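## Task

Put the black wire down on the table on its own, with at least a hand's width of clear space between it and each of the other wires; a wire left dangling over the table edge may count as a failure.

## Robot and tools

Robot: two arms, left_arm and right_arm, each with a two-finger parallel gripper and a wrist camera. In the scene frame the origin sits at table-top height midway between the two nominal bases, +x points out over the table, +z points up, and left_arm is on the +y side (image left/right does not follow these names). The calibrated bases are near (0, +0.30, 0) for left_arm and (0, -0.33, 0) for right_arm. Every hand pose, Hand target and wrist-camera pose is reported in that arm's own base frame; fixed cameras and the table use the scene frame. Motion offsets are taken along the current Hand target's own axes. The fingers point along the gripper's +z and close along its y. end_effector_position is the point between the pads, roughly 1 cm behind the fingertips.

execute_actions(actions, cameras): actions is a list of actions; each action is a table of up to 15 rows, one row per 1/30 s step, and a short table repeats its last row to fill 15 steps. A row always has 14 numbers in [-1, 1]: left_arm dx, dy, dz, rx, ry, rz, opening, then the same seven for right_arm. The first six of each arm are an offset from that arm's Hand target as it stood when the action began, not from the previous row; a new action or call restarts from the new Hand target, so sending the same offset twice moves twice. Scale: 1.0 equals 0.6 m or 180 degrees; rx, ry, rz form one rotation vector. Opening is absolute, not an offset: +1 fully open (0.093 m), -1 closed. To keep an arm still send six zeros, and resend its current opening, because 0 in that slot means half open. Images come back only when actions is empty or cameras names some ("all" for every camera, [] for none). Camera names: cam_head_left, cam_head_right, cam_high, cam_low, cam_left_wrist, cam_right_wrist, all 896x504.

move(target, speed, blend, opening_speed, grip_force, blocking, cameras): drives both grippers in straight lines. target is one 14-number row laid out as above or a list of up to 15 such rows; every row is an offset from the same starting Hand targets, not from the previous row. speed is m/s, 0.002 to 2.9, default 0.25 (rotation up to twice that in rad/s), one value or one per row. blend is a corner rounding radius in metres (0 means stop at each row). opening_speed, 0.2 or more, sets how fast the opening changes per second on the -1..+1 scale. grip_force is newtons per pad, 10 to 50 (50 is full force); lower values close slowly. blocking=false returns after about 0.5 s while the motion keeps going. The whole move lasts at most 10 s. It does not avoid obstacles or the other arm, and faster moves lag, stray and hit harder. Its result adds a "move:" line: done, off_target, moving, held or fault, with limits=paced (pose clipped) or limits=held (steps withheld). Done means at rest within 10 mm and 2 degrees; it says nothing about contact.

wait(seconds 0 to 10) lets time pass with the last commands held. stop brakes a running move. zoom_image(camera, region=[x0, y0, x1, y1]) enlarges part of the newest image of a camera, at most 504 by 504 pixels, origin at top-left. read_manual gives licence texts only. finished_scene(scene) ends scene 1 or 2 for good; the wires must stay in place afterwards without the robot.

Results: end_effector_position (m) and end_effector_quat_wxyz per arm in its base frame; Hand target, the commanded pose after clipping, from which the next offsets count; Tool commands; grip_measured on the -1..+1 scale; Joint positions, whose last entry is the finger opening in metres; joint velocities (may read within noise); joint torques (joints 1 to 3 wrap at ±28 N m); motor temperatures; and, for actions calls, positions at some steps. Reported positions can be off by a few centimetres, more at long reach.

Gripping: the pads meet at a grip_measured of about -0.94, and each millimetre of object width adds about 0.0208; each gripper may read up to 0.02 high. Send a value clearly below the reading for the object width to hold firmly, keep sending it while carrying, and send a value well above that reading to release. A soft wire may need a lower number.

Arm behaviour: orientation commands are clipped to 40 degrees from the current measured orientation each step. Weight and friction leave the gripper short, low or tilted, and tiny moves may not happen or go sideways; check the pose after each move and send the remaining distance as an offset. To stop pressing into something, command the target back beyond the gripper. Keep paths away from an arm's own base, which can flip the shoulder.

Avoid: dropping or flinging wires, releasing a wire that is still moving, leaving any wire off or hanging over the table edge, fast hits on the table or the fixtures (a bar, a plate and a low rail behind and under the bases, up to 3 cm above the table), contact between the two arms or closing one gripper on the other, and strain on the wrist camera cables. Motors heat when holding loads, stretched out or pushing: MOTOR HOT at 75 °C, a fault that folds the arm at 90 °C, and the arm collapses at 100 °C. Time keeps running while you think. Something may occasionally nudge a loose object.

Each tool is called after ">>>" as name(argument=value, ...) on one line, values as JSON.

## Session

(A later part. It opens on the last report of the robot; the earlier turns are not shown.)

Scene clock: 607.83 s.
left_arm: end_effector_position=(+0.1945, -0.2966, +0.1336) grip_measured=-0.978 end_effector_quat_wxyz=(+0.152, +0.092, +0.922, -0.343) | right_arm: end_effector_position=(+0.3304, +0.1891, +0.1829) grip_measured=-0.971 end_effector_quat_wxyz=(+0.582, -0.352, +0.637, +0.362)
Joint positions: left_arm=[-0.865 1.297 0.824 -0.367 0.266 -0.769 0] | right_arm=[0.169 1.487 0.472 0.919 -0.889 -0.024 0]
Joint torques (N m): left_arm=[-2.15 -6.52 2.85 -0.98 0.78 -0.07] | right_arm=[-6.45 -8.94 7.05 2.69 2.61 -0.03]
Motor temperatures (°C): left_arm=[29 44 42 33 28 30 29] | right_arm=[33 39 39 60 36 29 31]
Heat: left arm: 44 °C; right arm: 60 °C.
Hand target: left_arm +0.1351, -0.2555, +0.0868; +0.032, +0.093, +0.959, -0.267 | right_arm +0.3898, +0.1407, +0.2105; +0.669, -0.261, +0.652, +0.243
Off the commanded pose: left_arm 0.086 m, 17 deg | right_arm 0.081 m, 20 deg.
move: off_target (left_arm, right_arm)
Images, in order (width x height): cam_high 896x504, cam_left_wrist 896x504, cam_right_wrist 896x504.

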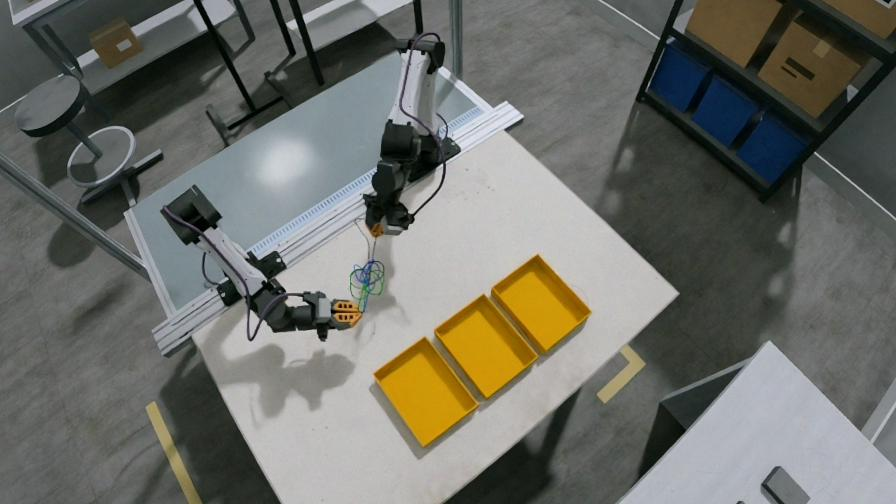

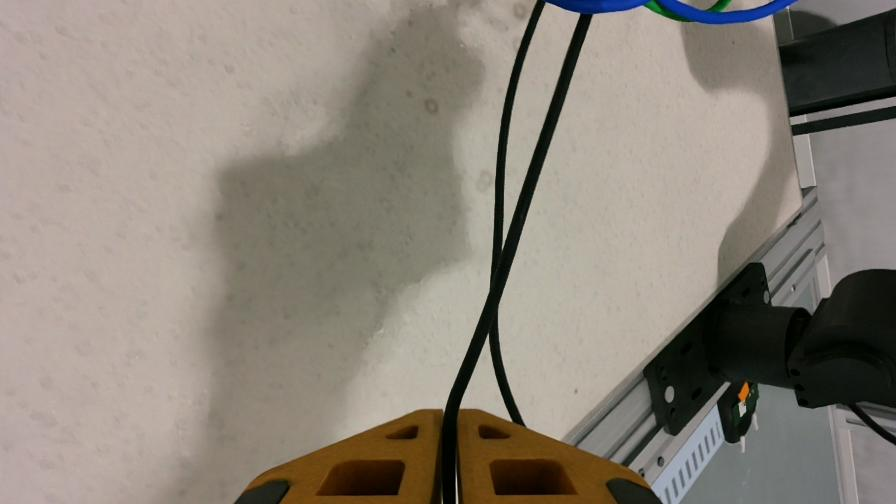

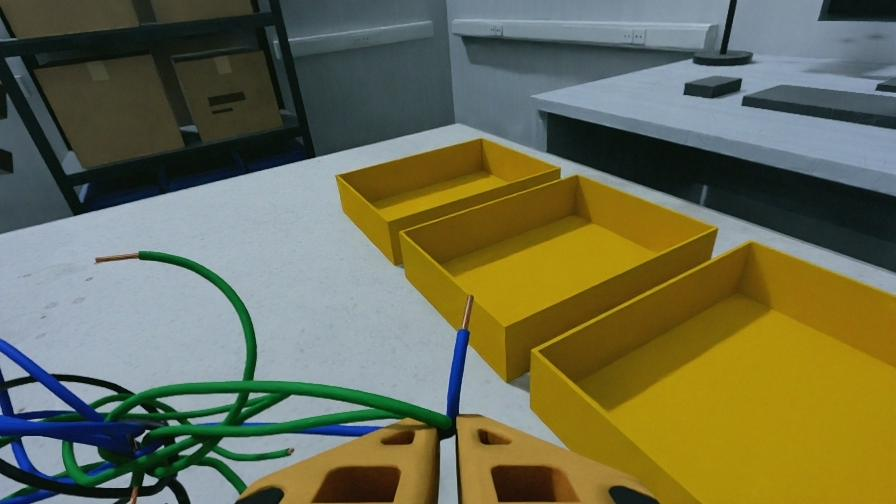

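>>> move(target=[-0.12,-0.11,-0.0,0.08,-0.12,0.1,-1,0,0.08,0,0,0,0,-1], cameras=["cam_high","cam_left_wrist","cam_right_wrist"])

>>> zoom_image(camera="cam_left_wrist", region=[448, 0, 896, 300])

>>> zoom_image(camera="cam_right_wrist", region=[0, 260, 300, 504])

Scene clock: 629.00 s.
left_arm: end_effector_position=(+0.2056, -0.3239, +0.1443) grip_measured=-0.978 end_effector_quat_wxyz=(+0.263, +0.176, +0.860, -0.399) | right_arm: end_effector_position=(+0.3467, +0.1897, +0.1932) grip_measured=-0.971 end_effector_quat_wxyz=(+0.634, -0.287, +0.661, +0.279)
Joint positions: left_arm=[-0.899 1.3 0.691 0.015 0.243 -0.626 0] | right_arm=[0.277 1.429 0.442 0.94 -0.548 -0.019 0]
Joint torques (N m): left_arm=[-1.02 -4.05 5.96 1.58 0.4 0.23] | right_arm=[-0.47 -7.32 5.27 2.74 0.87 -0.17]
Motor temperatures (°C): left_arm=[29 43 41 33 29 30 29] | right_arm=[34 41 39 60 39 29 31]
Heat: left arm: 43 °C; right arm: 60 °C.
Hand target: left_arm +0.1927, -0.3227, +0.1285; +0.239, +0.193, +0.869, -0.389 | right_arm +0.3578, +0.1765, +0.2088; +0.669, -0.261, +0.652, +0.243
Off the commanded pose: left_arm 0.021 m, 4 deg | right_arm 0.023 m, 7 deg.
move: off_target (left_arm, right_arm)
Images, in order (width x height): cam_high 896x504, cam_left_wrist 896x504, cam_right_wrist 896x504.

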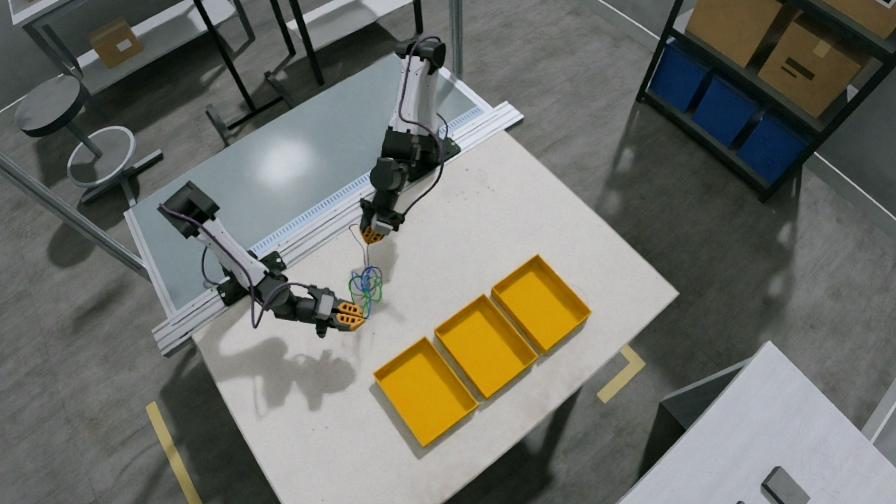

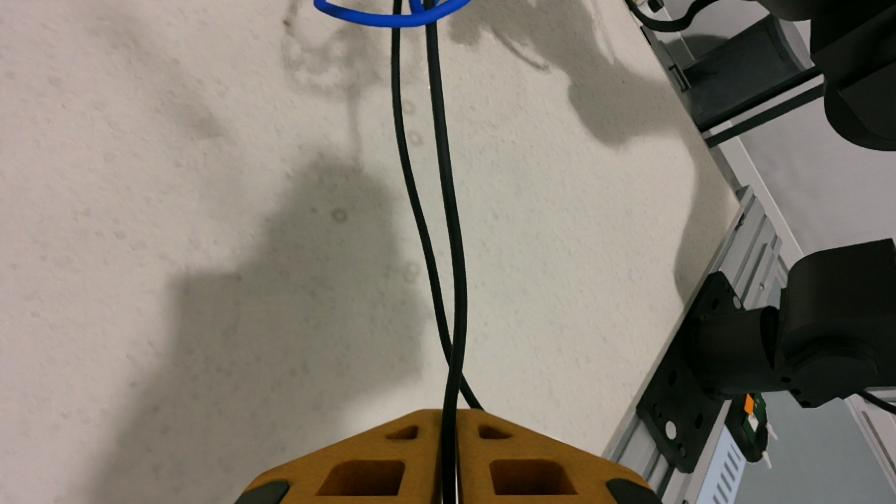

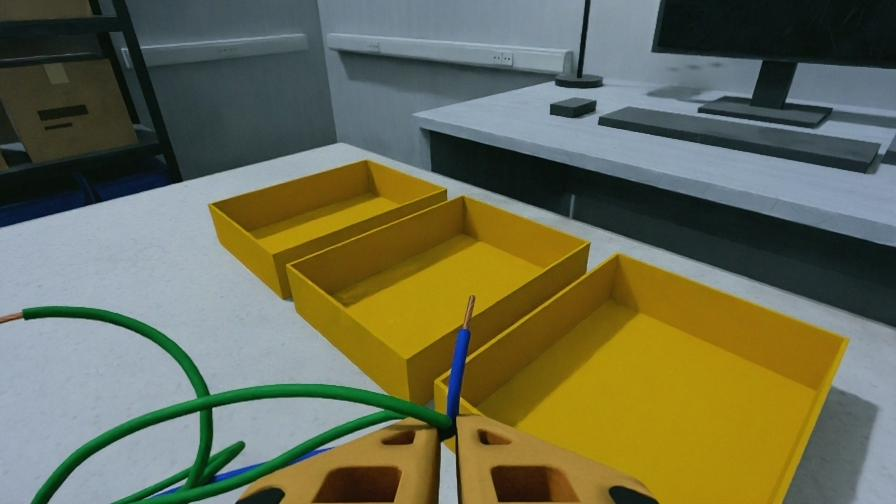

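Scaled by 1.125 from the camera's 896x504 image, which has a finer 1280x720 frame.

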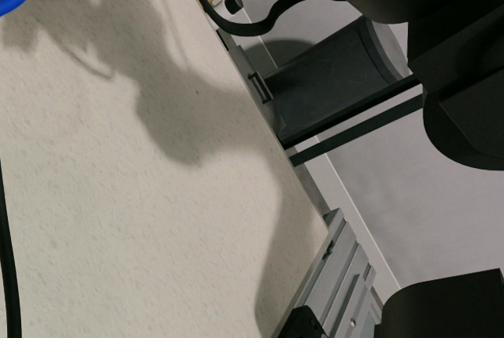

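Scaled by 1.680 from the camera's 896x504 image, which has a finer 1280x720 frame.

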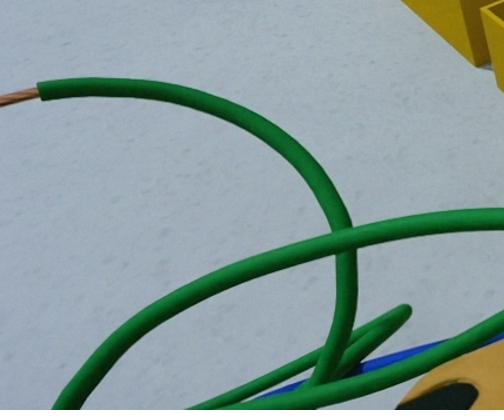

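>>> move(target=[0.02,0.0,-0.02,0.0,-0.13,0.0,-1,0,0,0,0,0,0,-1], cameras=["cam_left_wrist","cam_high"])

>>> zoom_image(camera="cam_left_wrist", region=[200, 0, 650, 300])

Scene clock: 638.50 s.
left_arm: end_effector_position=(+0.1923, -0.3112, +0.1444) grip_measured=-0.978 end_effector_quat_wxyz=(+0.431, +0.094, +0.791, -0.425) | right_arm: end_effector_position=(+0.3347, +0.2003, +0.1886) grip_measured=-0.971 end_effector_quat_wxyz=(+0.620, -0.308, +0.655, +0.302)
Joint positions: left_arm=[-1.112 1.24 0.346 0.617 -0.207 -0.719 0] | right_arm=[0.293 1.429 0.429 0.941 -0.599 -0.019 0]
Joint torques (N m): left_arm=[-1.63 -3.28 4.81 1.89 0.24 0.04] | right_arm=[-1.96 -8.08 5.75 2.69 1.45 -0.15]
Motor temperatures (°C): left_arm=[29 42 41 34 28 30 29] | right_arm=[34 40 39 60 37 29 31]
Heat: left arm: 42 °C; right arm: 60 °C.
Hand target: left_arm +0.1798, -0.3116, +0.1286; +0.410, +0.110, +0.802, -0.420 | right_arm +0.3579, +0.1764, +0.2088; +0.669, -0.261, +0.652, +0.243
Off the commanded pose: left_arm 0.020 m, 3 deg | right_arm 0.039 m, 10 deg.
move: off_target (left_arm, right_arm)
Images, in order (width x height): cam_high 896x504, cam_left_wrist 896x504.

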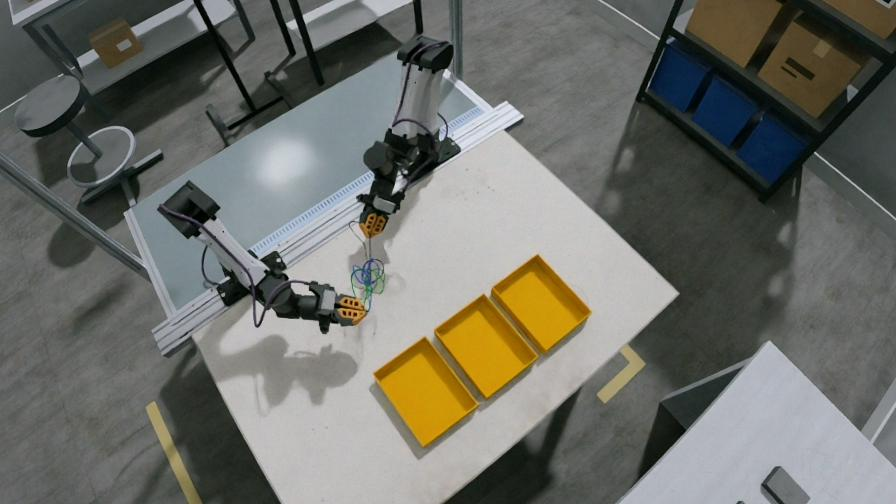

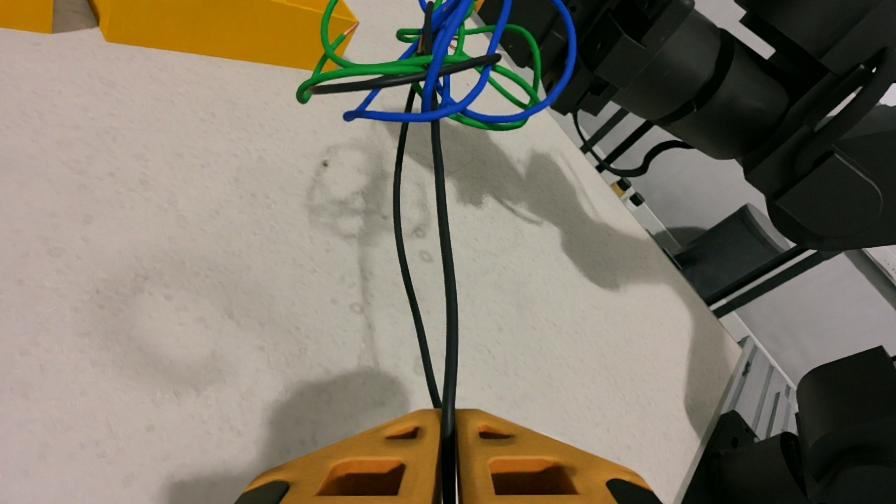

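Scaled by 1.120 from the camera's 896x504 image, which has a finer 1280x720 frame.

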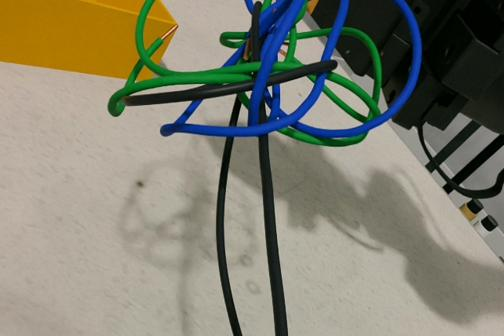

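>>> move(target=[0.0,0.0,0.0,0.05,-0.08,0.0,-1,0,0,0,0,0,0,-1], cameras=["cam_left_wrist"])

>>> zoom_image(camera="cam_left_wrist", region=[280, 20, 600, 260])

Scene clock: 644.47 s.
left_arm: end_effector_position=(+0.1926, -0.3109, +0.1256) grip_measured=-0.978 end_effector_quat_wxyz=(+0.497, +0.070, +0.722, -0.477) | right_arm: end_effector_position=(+0.3328, +0.2017, +0.1869) grip_measured=-0.971 end_effector_quat_wxyz=(+0.615, -0.312, +0.656, +0.307)
Joint positions: left_arm=[-1.145 1.662 0.187 1.421 -0.283 -0.684 0] | right_arm=[0.293 1.429 0.429 0.932 -0.612 -0.019 0]
Joint torques (N m): left_arm=[-1.74 -3.75 1.62 2.88 0.3 0.31] | right_arm=[-2.02 -8.31 5.67 2.76 1.58 -0.15]
Motor temperatures (°C): left_arm=[29 41 41 35 28 30 29] | right_arm=[33 40 39 60 37 29 31]
Heat: left arm: 41 °C; right arm: 60 °C.
Hand target: left_arm +0.1798, -0.3116, +0.1286; +0.498, +0.088, +0.709, -0.492 | right_arm +0.3579, +0.1764, +0.2088; +0.669, -0.261, +0.652, +0.243
Off the commanded pose: left_arm 0.013 m, 3 deg | right_arm 0.042 m, 11 deg.
move: off_target (left_arm, right_arm)
Images, in order (width x height): cam_left_wrist 896x504.

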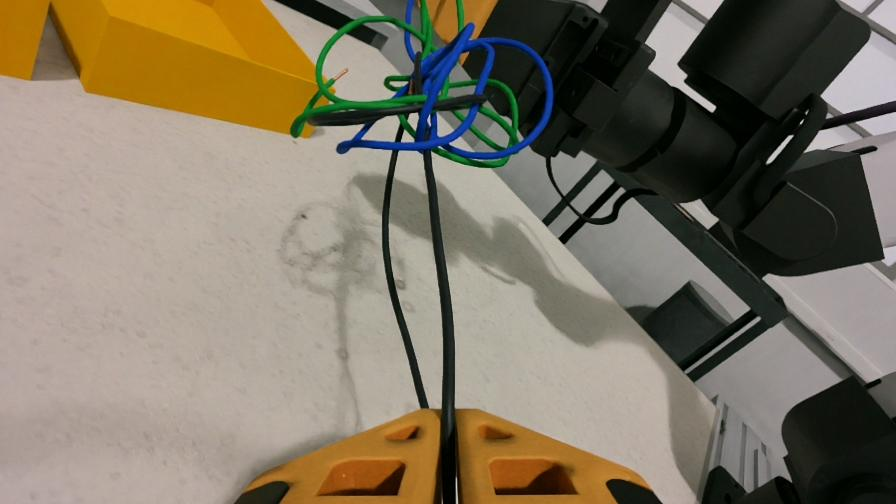

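Scaled by 1.575 from the camera's 896x504 image, which has a finer 1280x720 frame.

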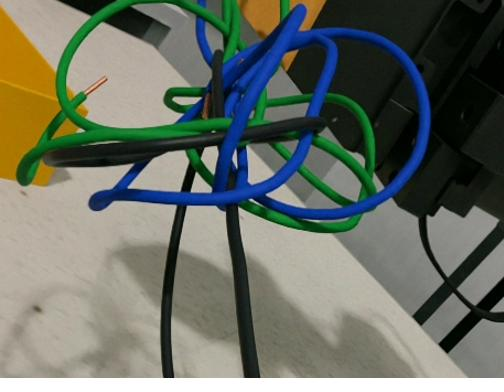

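>>> move(target=[[0.0,0.0,-0.01,0.0,0.0,0.0,-0.3,0,0,0,0,0,0,-1],[0.0,0.0,0.1,0.0,0.0,0.0,-0.3,0,0,0,0,0,0,-1]], cameras=["cam_left_wrist","cam_high"], speed=0.15)

>>> zoom_image(camera="cam_left_wrist", region=[250, 20, 650, 420])

Scene clock: 678.43 s.
left_arm: end_effector_position=(+0.2134, -0.3547, +0.1218) grip_measured=-0.303 end_effector_quat_wxyz=(+0.490, +0.083, +0.717, -0.489) | right_arm: end_effector_position=(+0.3544, +0.1789, +0.1927) grip_measured=-0.971 end_effector_quat_wxyz=(+0.648, -0.262, +0.669, +0.252)
Joint positions: left_arm=[-1.118 1.826 0.369 1.413 -0.219 -0.679 0.031] | right_arm=[0.274 1.429 0.429 0.962 -0.47 -0.019 0]
Joint torques (N m): left_arm=[1.16 -5.68 5.9 2.25 0.3 0.28] | right_arm=[-0.08 -6.8 6.27 2.59 0.02 -0.18]
Motor temperatures (°C): left_arm=[29 40 39 44 28 30 29] | right_arm=[33 39 39 60 36 29 31]
Heat: left arm: 44 °C; right arm: 60 °C.
Hand target: left_arm +0.2169, -0.3588, +0.1273; +0.498, +0.089, +0.709, -0.492 | right_arm +0.3579, +0.1764, +0.2088; +0.669, -0.261, +0.652, +0.243
Off the commanded pose: left_arm 0.008 m, 2 deg | right_arm 0.017 m, 3 deg.
move: off_target (right_arm)
Images, in order (width x height): cam_high 896x504, cam_left_wrist 896x504.

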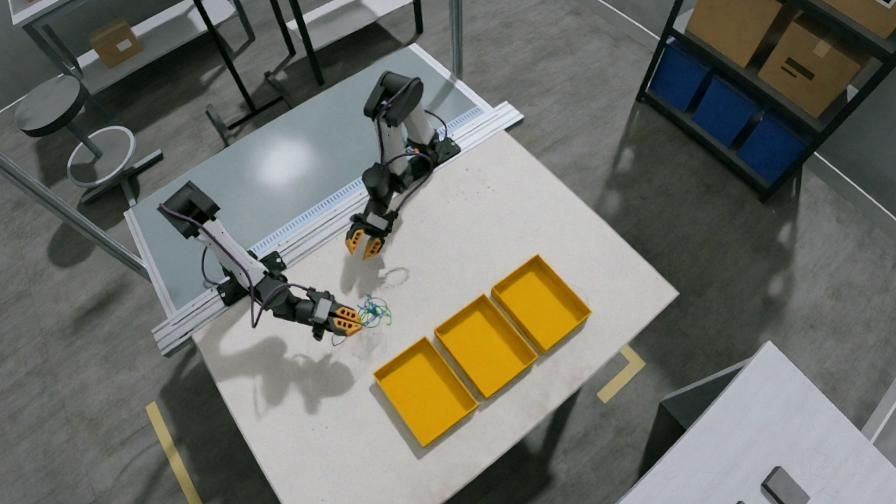

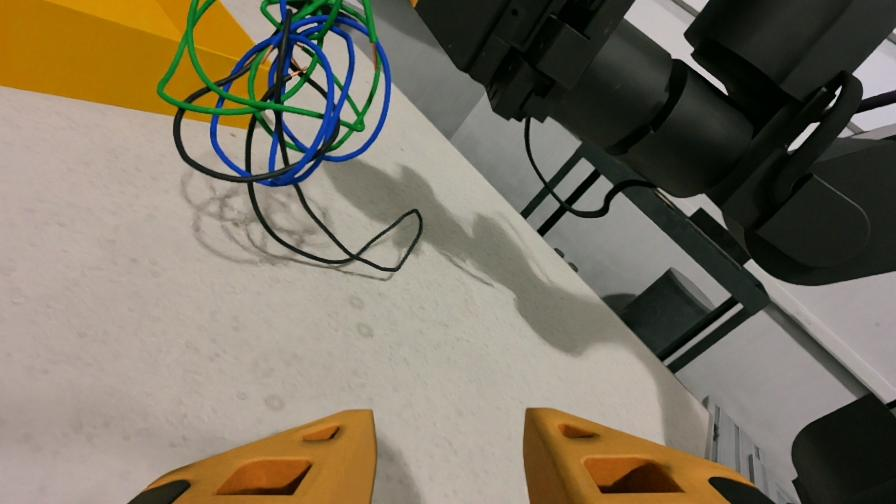

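Scaled by 1.260 from the camera's 896x504 image, which has a finer 1280x720 frame.

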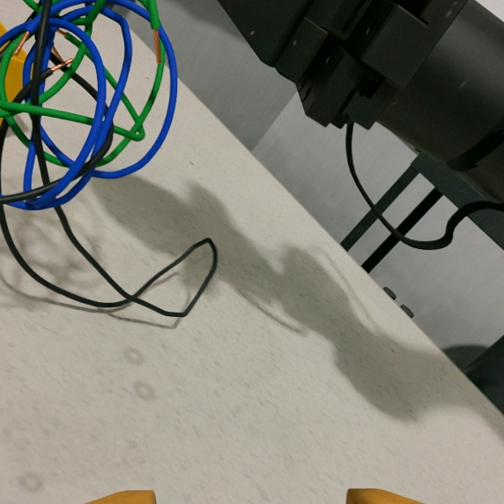

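>>> zoom_image(camera="cam_left_wrist", region=[220, 0, 460, 240])

>>> zoom_image(camera="cam_high", region=[325, 280, 405, 360])

Scaled by 2.100 from the camera's 896x504 image, which has a finer 1280x720 frame.

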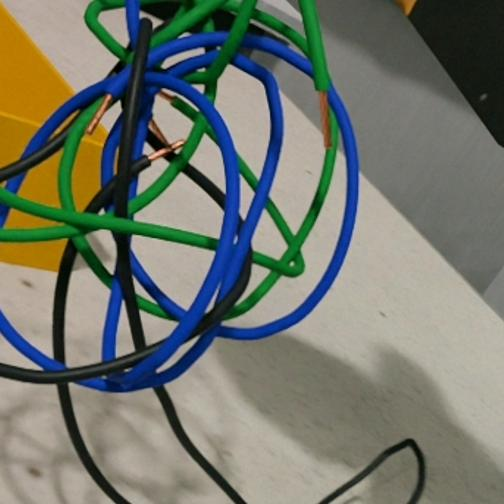

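Scaled by 6.300 from the camera's 896x504 image, which has a finer 1280x720 frame.

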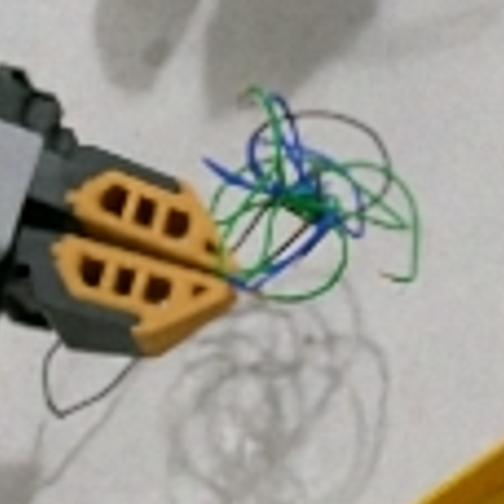

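>>> move(target=[0,0,-0.05,0,0,0,-0.3,-0.15,0,0,0,0,0,-1], cameras=["cam_left_wrist","cam_high","cam_head_left"], speed=0.15)

>>> zoom_image(camera="cam_left_wrist", region=[200, 0, 500, 300])

>>> zoom_image(camera="cam_head_left", region=[390, 120, 550, 260])

Scene clock: 718.37 s.
left_arm: end_effector_position=(+0.1992, -0.3360, +0.1053) grip_measured=-0.303 end_effector_quat_wxyz=(+0.475, +0.094, +0.736, -0.473) | right_arm: end_effector_position=(+0.3566, +0.1782, +0.2819) grip_measured=-0.971 end_effector_quat_wxyz=(+0.654, -0.260, +0.665, +0.249)
Joint positions: left_arm=[-1.129 1.794 0.278 1.415 -0.218 -0.679 0.031] | right_arm=[0.274 1.204 0.671 0.51 -0.462 -0.019 0]
Joint torques (N m): left_arm=[-0.17 -8.59 3.36 2.74 -0.04 0.26] | right_arm=[0.61 -6.67 7.98 2.26 0.02 -0.19]
Motor temperatures (°C): left_arm=[29 39 40 44 28 30 29] | right_arm=[32 38 40 58 33 29 31]
Heat: left arm: 44 °C; right arm: 58 °C.
Hand target: left_arm +0.1983, -0.3352, +0.1279; +0.498, +0.089, +0.709, -0.491 | right_arm +0.3552, +0.1779, +0.2988; +0.669, -0.261, +0.652, +0.243
Off the commanded pose: left_arm 0.023 m, 5 deg | right_arm 0.017 m, 2 deg.
move: off_target (left_arm, right_arm)
Images, in order (width x height): cam_head_left 896x504, cam_high 896x504, cam_left_wrist 896x504.

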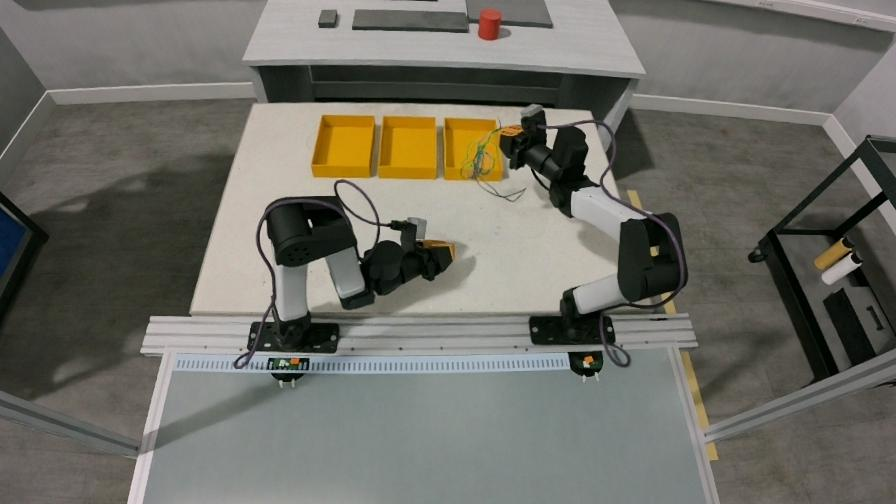

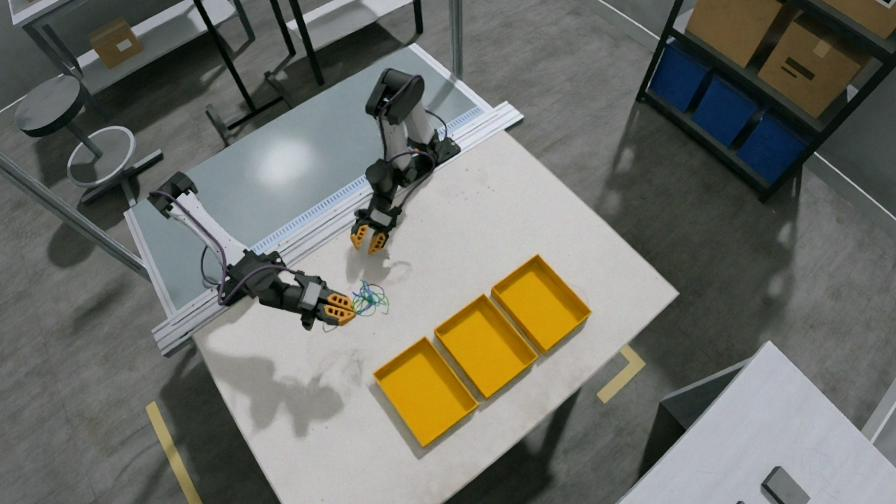

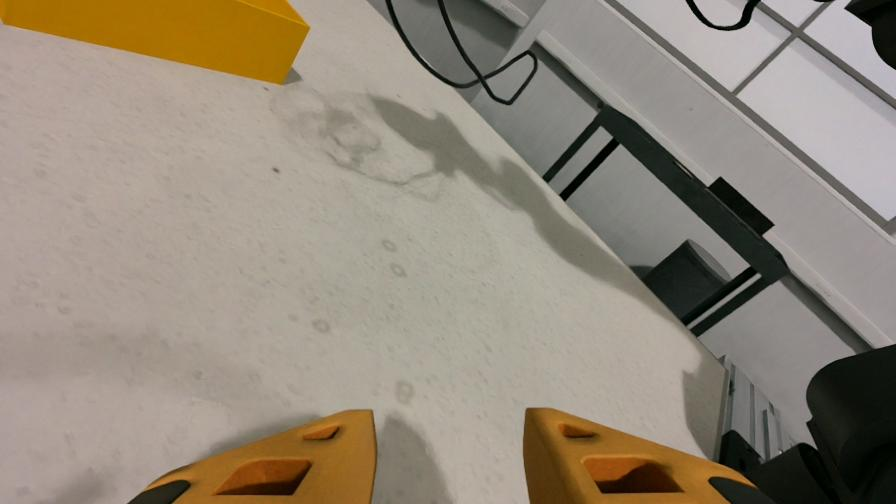

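Scaled by 1.680 from the camera's 896x504 image, which has a finer 1280x720 frame.

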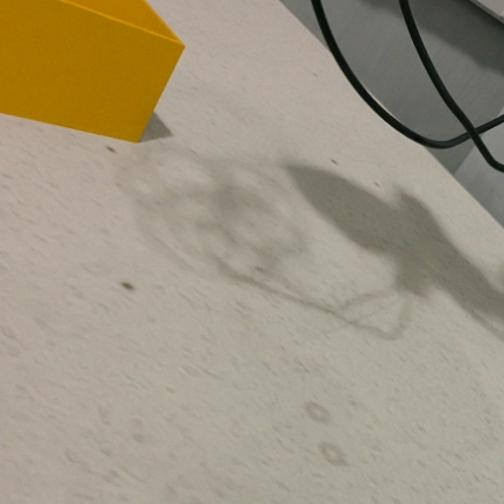

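Scaled by 3.150 from the camera's 896x504 image, which has a finer 1280x720 frame.

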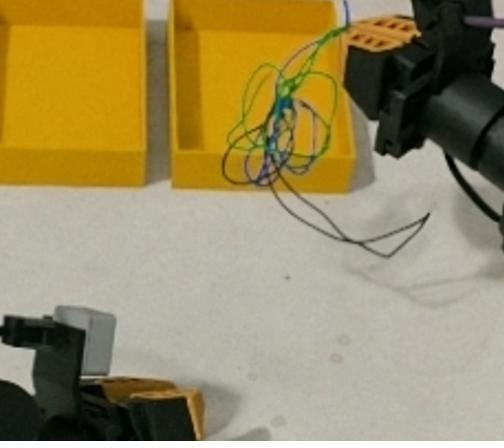

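>>> move(target=[-0.13,-0.1,0,0,0,0,-0.3,0,0,0,0,0,0,-1], cameras=["cam_left_wrist","cam_high","cam_head_left"], speed=0.15)

>>> zoom_image(camera="cam_left_wrist", region=[260, 0, 600, 250])

>>> zoom_image(camera="cam_head_left", region=[450, 110, 550, 210])

Scene clock: 728.17 s.
left_arm: end_effector_position=(+0.1984, -0.3343, +0.2059) grip_measured=-0.303 end_effector_quat_wxyz=(+0.482, +0.091, +0.726, -0.482) | right_arm: end_effector_position=(+0.3566, +0.1782, +0.2817) grip_measured=-0.971 end_effector_quat_wxyz=(+0.654, -0.260, +0.666, +0.249)
Joint positions: left_arm=[-1.129 1.268 0.427 0.77 -0.218 -0.675 0.031] | right_arm=[0.274 1.204 0.671 0.51 -0.462 -0.019 0]
Joint torques (N m): left_arm=[-0.05 -5.75 9.65 2.13 -0.03 0.23] | right_arm=[0.61 -6.68 7.97 2.27 0.03 -0.18]
Motor temperatures (°C): left_arm=[29 39 40 46 28 30 29] | right_arm=[32 38 41 57 33 29 31]
Heat: left arm: 46 °C; right arm: 57 °C.
Hand target: left_arm +0.1996, -0.3369, +0.2263; +0.498, +0.089, +0.709, -0.492 | right_arm +0.3552, +0.1779, +0.2987; +0.668, -0.261, +0.652, +0.243
Off the commanded pose: left_arm 0.021 m, 3 deg | right_arm 0.017 m, 2 deg.
move: off_target (left_arm, right_arm)
Images, in order (width x height): cam_head_left 896x504, cam_high 896x504, cam_left_wrist 896x504.

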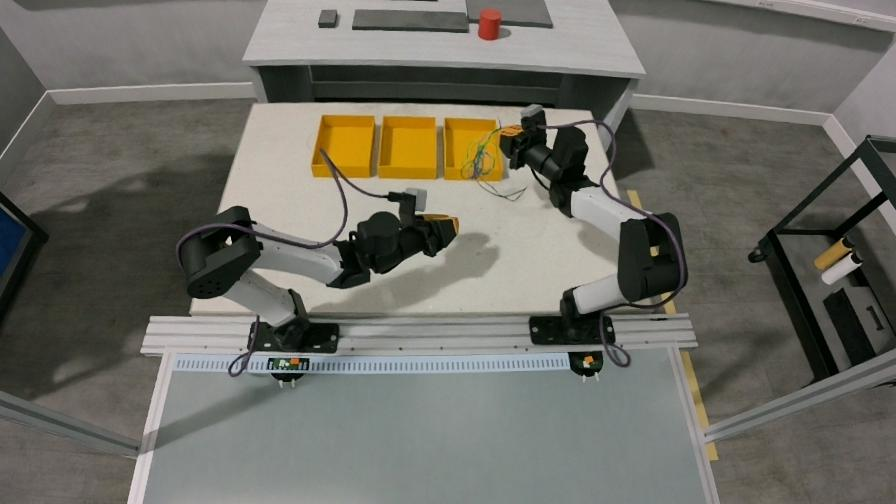

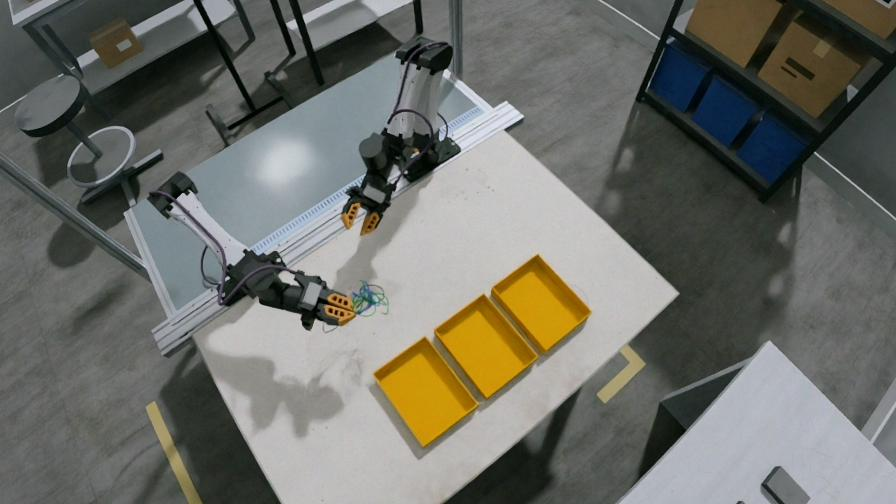

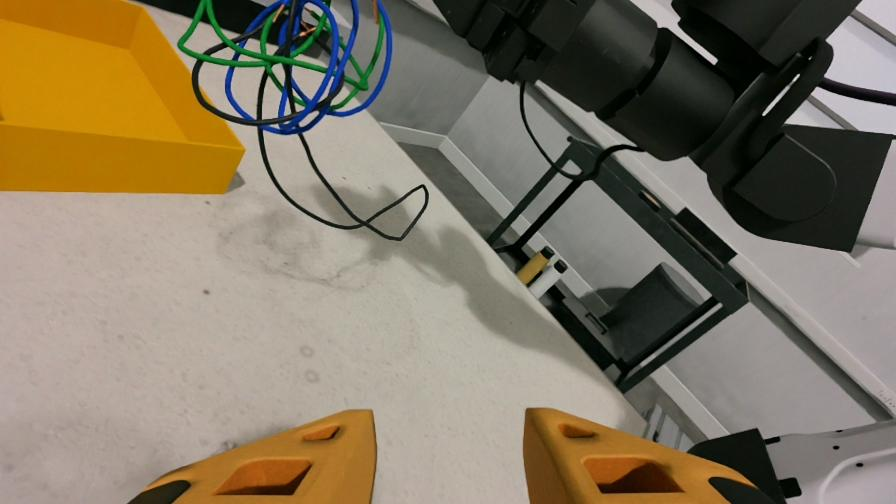

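Scaled by 1.482 from the camera's 896x504 image, which has a finer 1280x720 frame.

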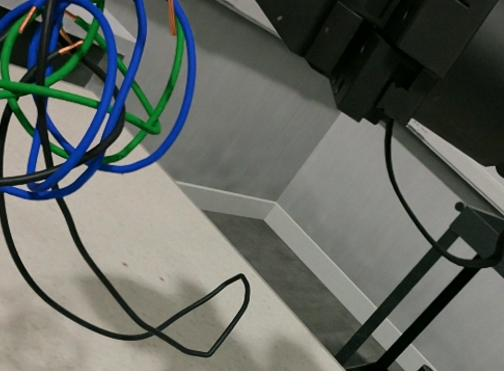

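Scaled by 5.040 from the camera's 896x504 image, which has a finer 1280x720 frame.

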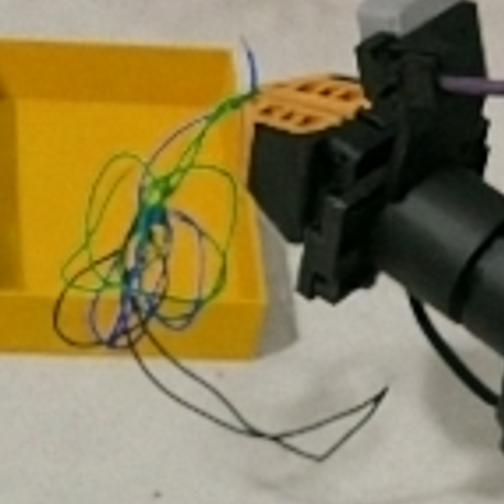

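>>> move(target=[0.013,0.186,0.199,0,0,0,-0.3,0,0,0,0,0,0,-1], cameras=["cam_left_wrist","cam_head_left"], speed=0.25)

>>> zoom_image(camera="cam_head_left", region=[420, 110, 550, 240])

Scene clock: 771.27 s.
left_arm: end_effector_position=(+0.3334, -0.3723, +0.1370) grip_measured=-0.303 end_effector_quat_wxyz=(+0.483, +0.081, +0.726, -0.483) | right_arm: end_effector_position=(+0.3566, +0.1782, +0.2817) grip_measured=-0.971 end_effector_quat_wxyz=(+0.654, -0.260, +0.666, +0.249)
Joint positions: left_arm=[-0.812 1.935 0.733 1.134 0.084 -0.668 0.031] | right_arm=[0.274 1.204 0.671 0.51 -0.462 -0.019 0]
Joint torques (N m): left_arm=[0.77 -7.94 8.06 2.46 0.26 0.24] | right_arm=[0.61 -6.68 7.98 2.27 0.02 -0.18]
Motor temperatures (°C): left_arm=[29 39 44 45 28 30 29] | right_arm=[32 38 44 55 32 29 31]
Heat: left arm: 45 °C; right arm: 55 °C.
Hand target: left_arm +0.3384, -0.3775, +0.1497; +0.498, +0.088, +0.709, -0.492 | right_arm +0.3552, +0.1779, +0.2987; +0.668, -0.261, +0.652, +0.243
Off the commanded pose: left_arm 0.014 m, 3 deg | right_arm 0.017 m, 2 deg.
move: off_target (left_arm, right_arm)
Images, in order (width x height): cam_head_left 896x504, cam_left_wrist 896x504.

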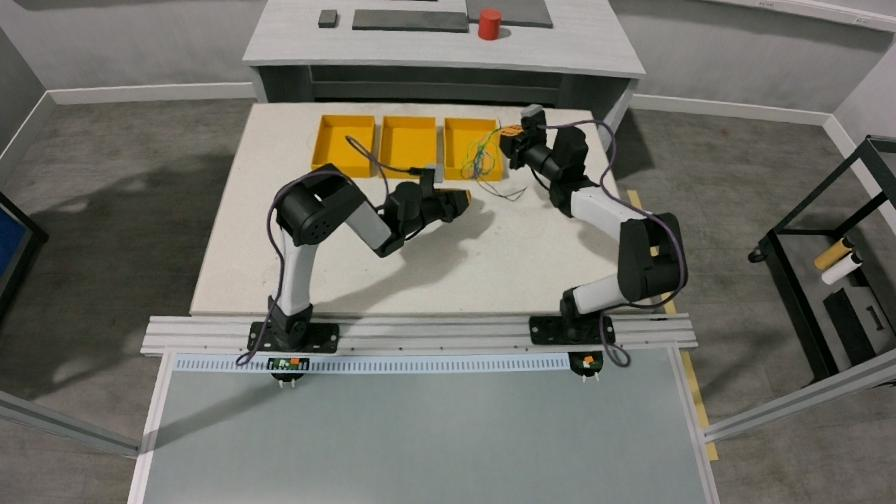

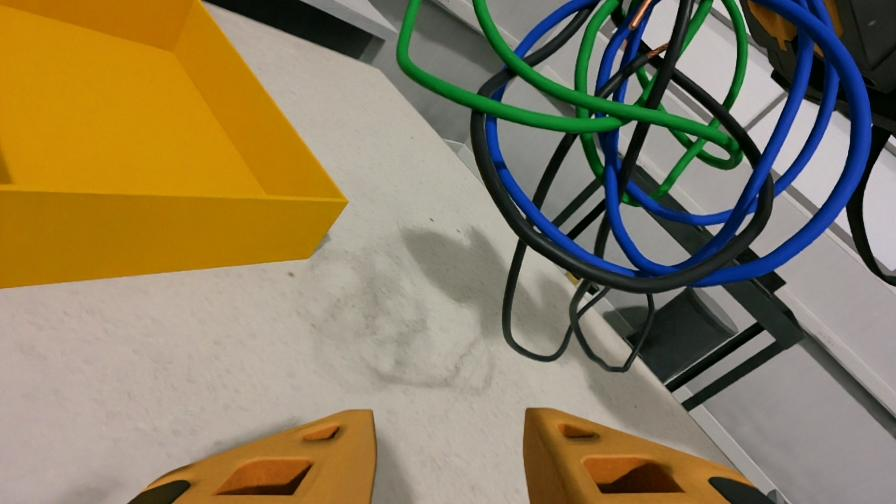

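Scaled by 3.877 from the camera's 896x504 image, which has a finer 1280x720 frame.

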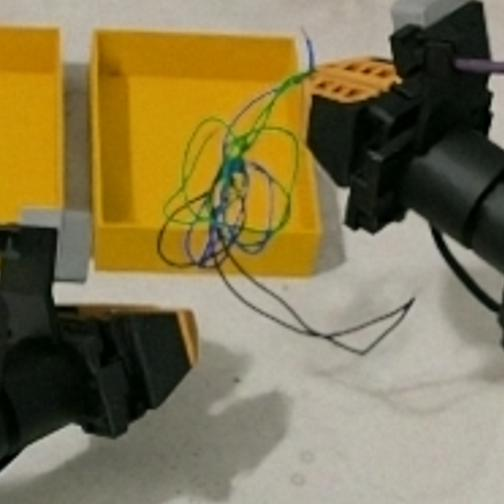

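>>> move(target=[[0,0.0,-0.2,0,0,0,-0.3,0.05,0.06,-0.06,0,0,0,-1],[-0.05,0.0,-0.25,0,0,0,-0.3,0.18,0.089,-0.099,0,0.05,0,-1],[-0.05,0.0,-0.25,0,0,0,-0.3,0.32,0.0,0.04,0,0.15,0,-1]], cameras=["cam_left_wrist","cam_right_wrist","cam_head_left","cam_high"], speed=0.15, blend=0.02)

>>> zoom_image(camera="cam_head_left", region=[420, 110, 570, 260])

>>> zoom_image(camera="cam_high", region=[310, 260, 430, 380])

Scene clock: 835.07 s.
left_arm: end_effector_position=(+0.2610, -0.2515, +0.1714) grip_measured=-0.303 end_effector_quat_wxyz=(+0.489, +0.082, +0.715, -0.493) | right_arm: end_effector_position=(+0.3728, +0.1929, +0.1071) grip_measured=-0.971 end_effector_quat_wxyz=(+0.498, -0.311, +0.789, +0.181)
Joint positions: left_arm=[-0.651 1.327 0.239 1.05 0.252 -0.666 0.031] | right_arm=[0.343 1.558 0.62 0.455 -0.342 -0.202 0]
Joint torques (N m): left_arm=[1.16 -5.56 5.64 2.13 0.25 0.25] | right_arm=[-0.4 -5.7 6.94 2.16 -0.17 -0.19]
Heat: left arm: 46 °C; right arm: 54 °C.
Hand target: left_arm +0.2602, -0.2488, +0.1766; +0.498, +0.088, +0.709, -0.491 | right_arm +0.3789, +0.1908, +0.1073; +0.498, -0.311, +0.790, +0.175
Off the commanded pose: left_arm 0.006 m, 2 deg | right_arm 0.006 m, 1 deg.
move: done
Images, in order (width x height): cam_head_left 896x504, cam_high 896x504, cam_left_wrist 896x504, cam_right_wrist 896x504.

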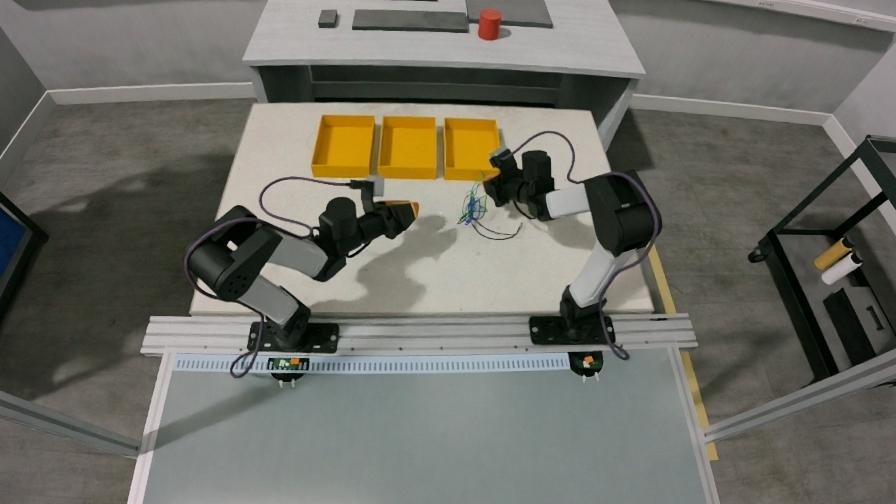

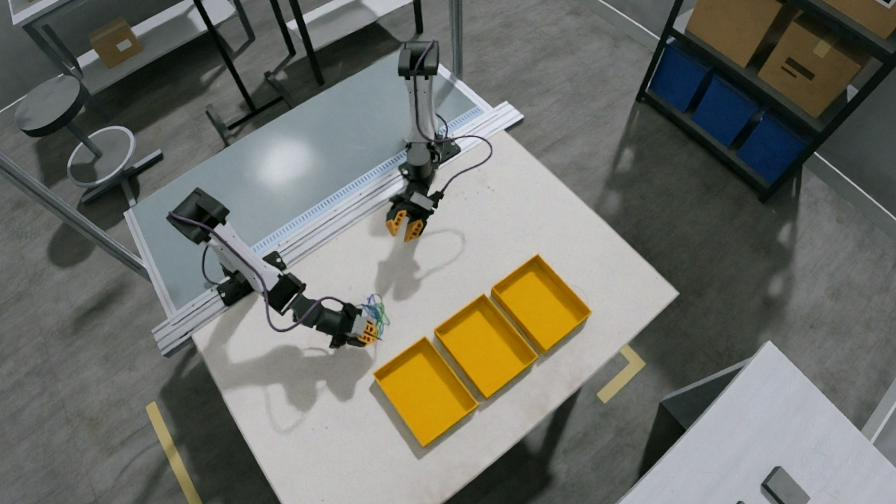

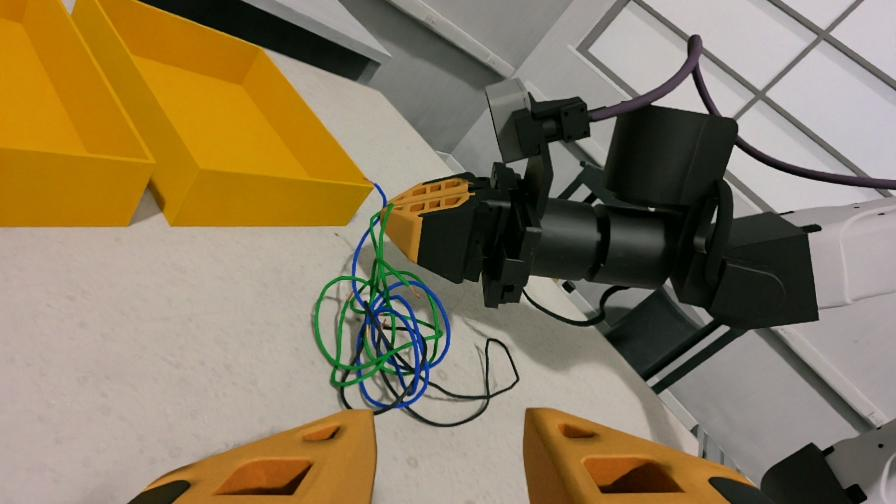

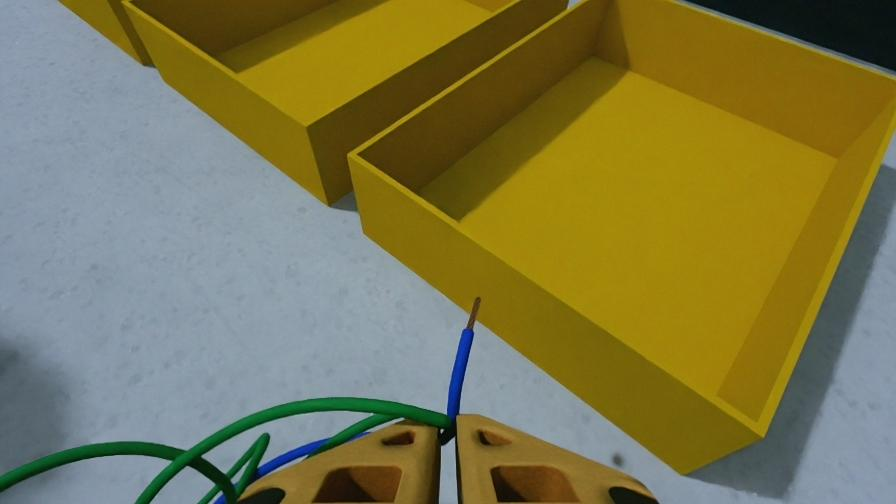

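Scaled by 3.360 from the camera's 896x504 image, which has a finer 1280x720 frame.

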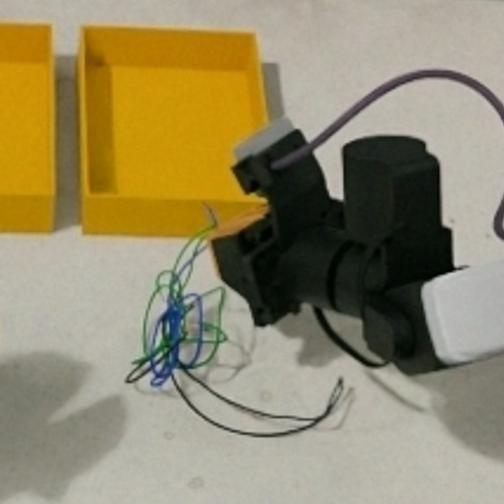

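Scaled by 4.200 from the camera's 896x504 image, which has a finer 1280x720 frame.

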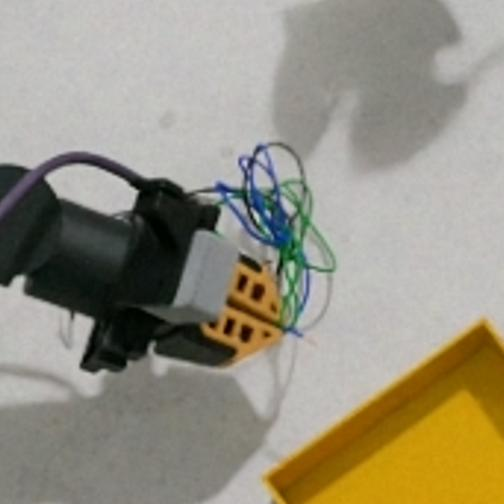

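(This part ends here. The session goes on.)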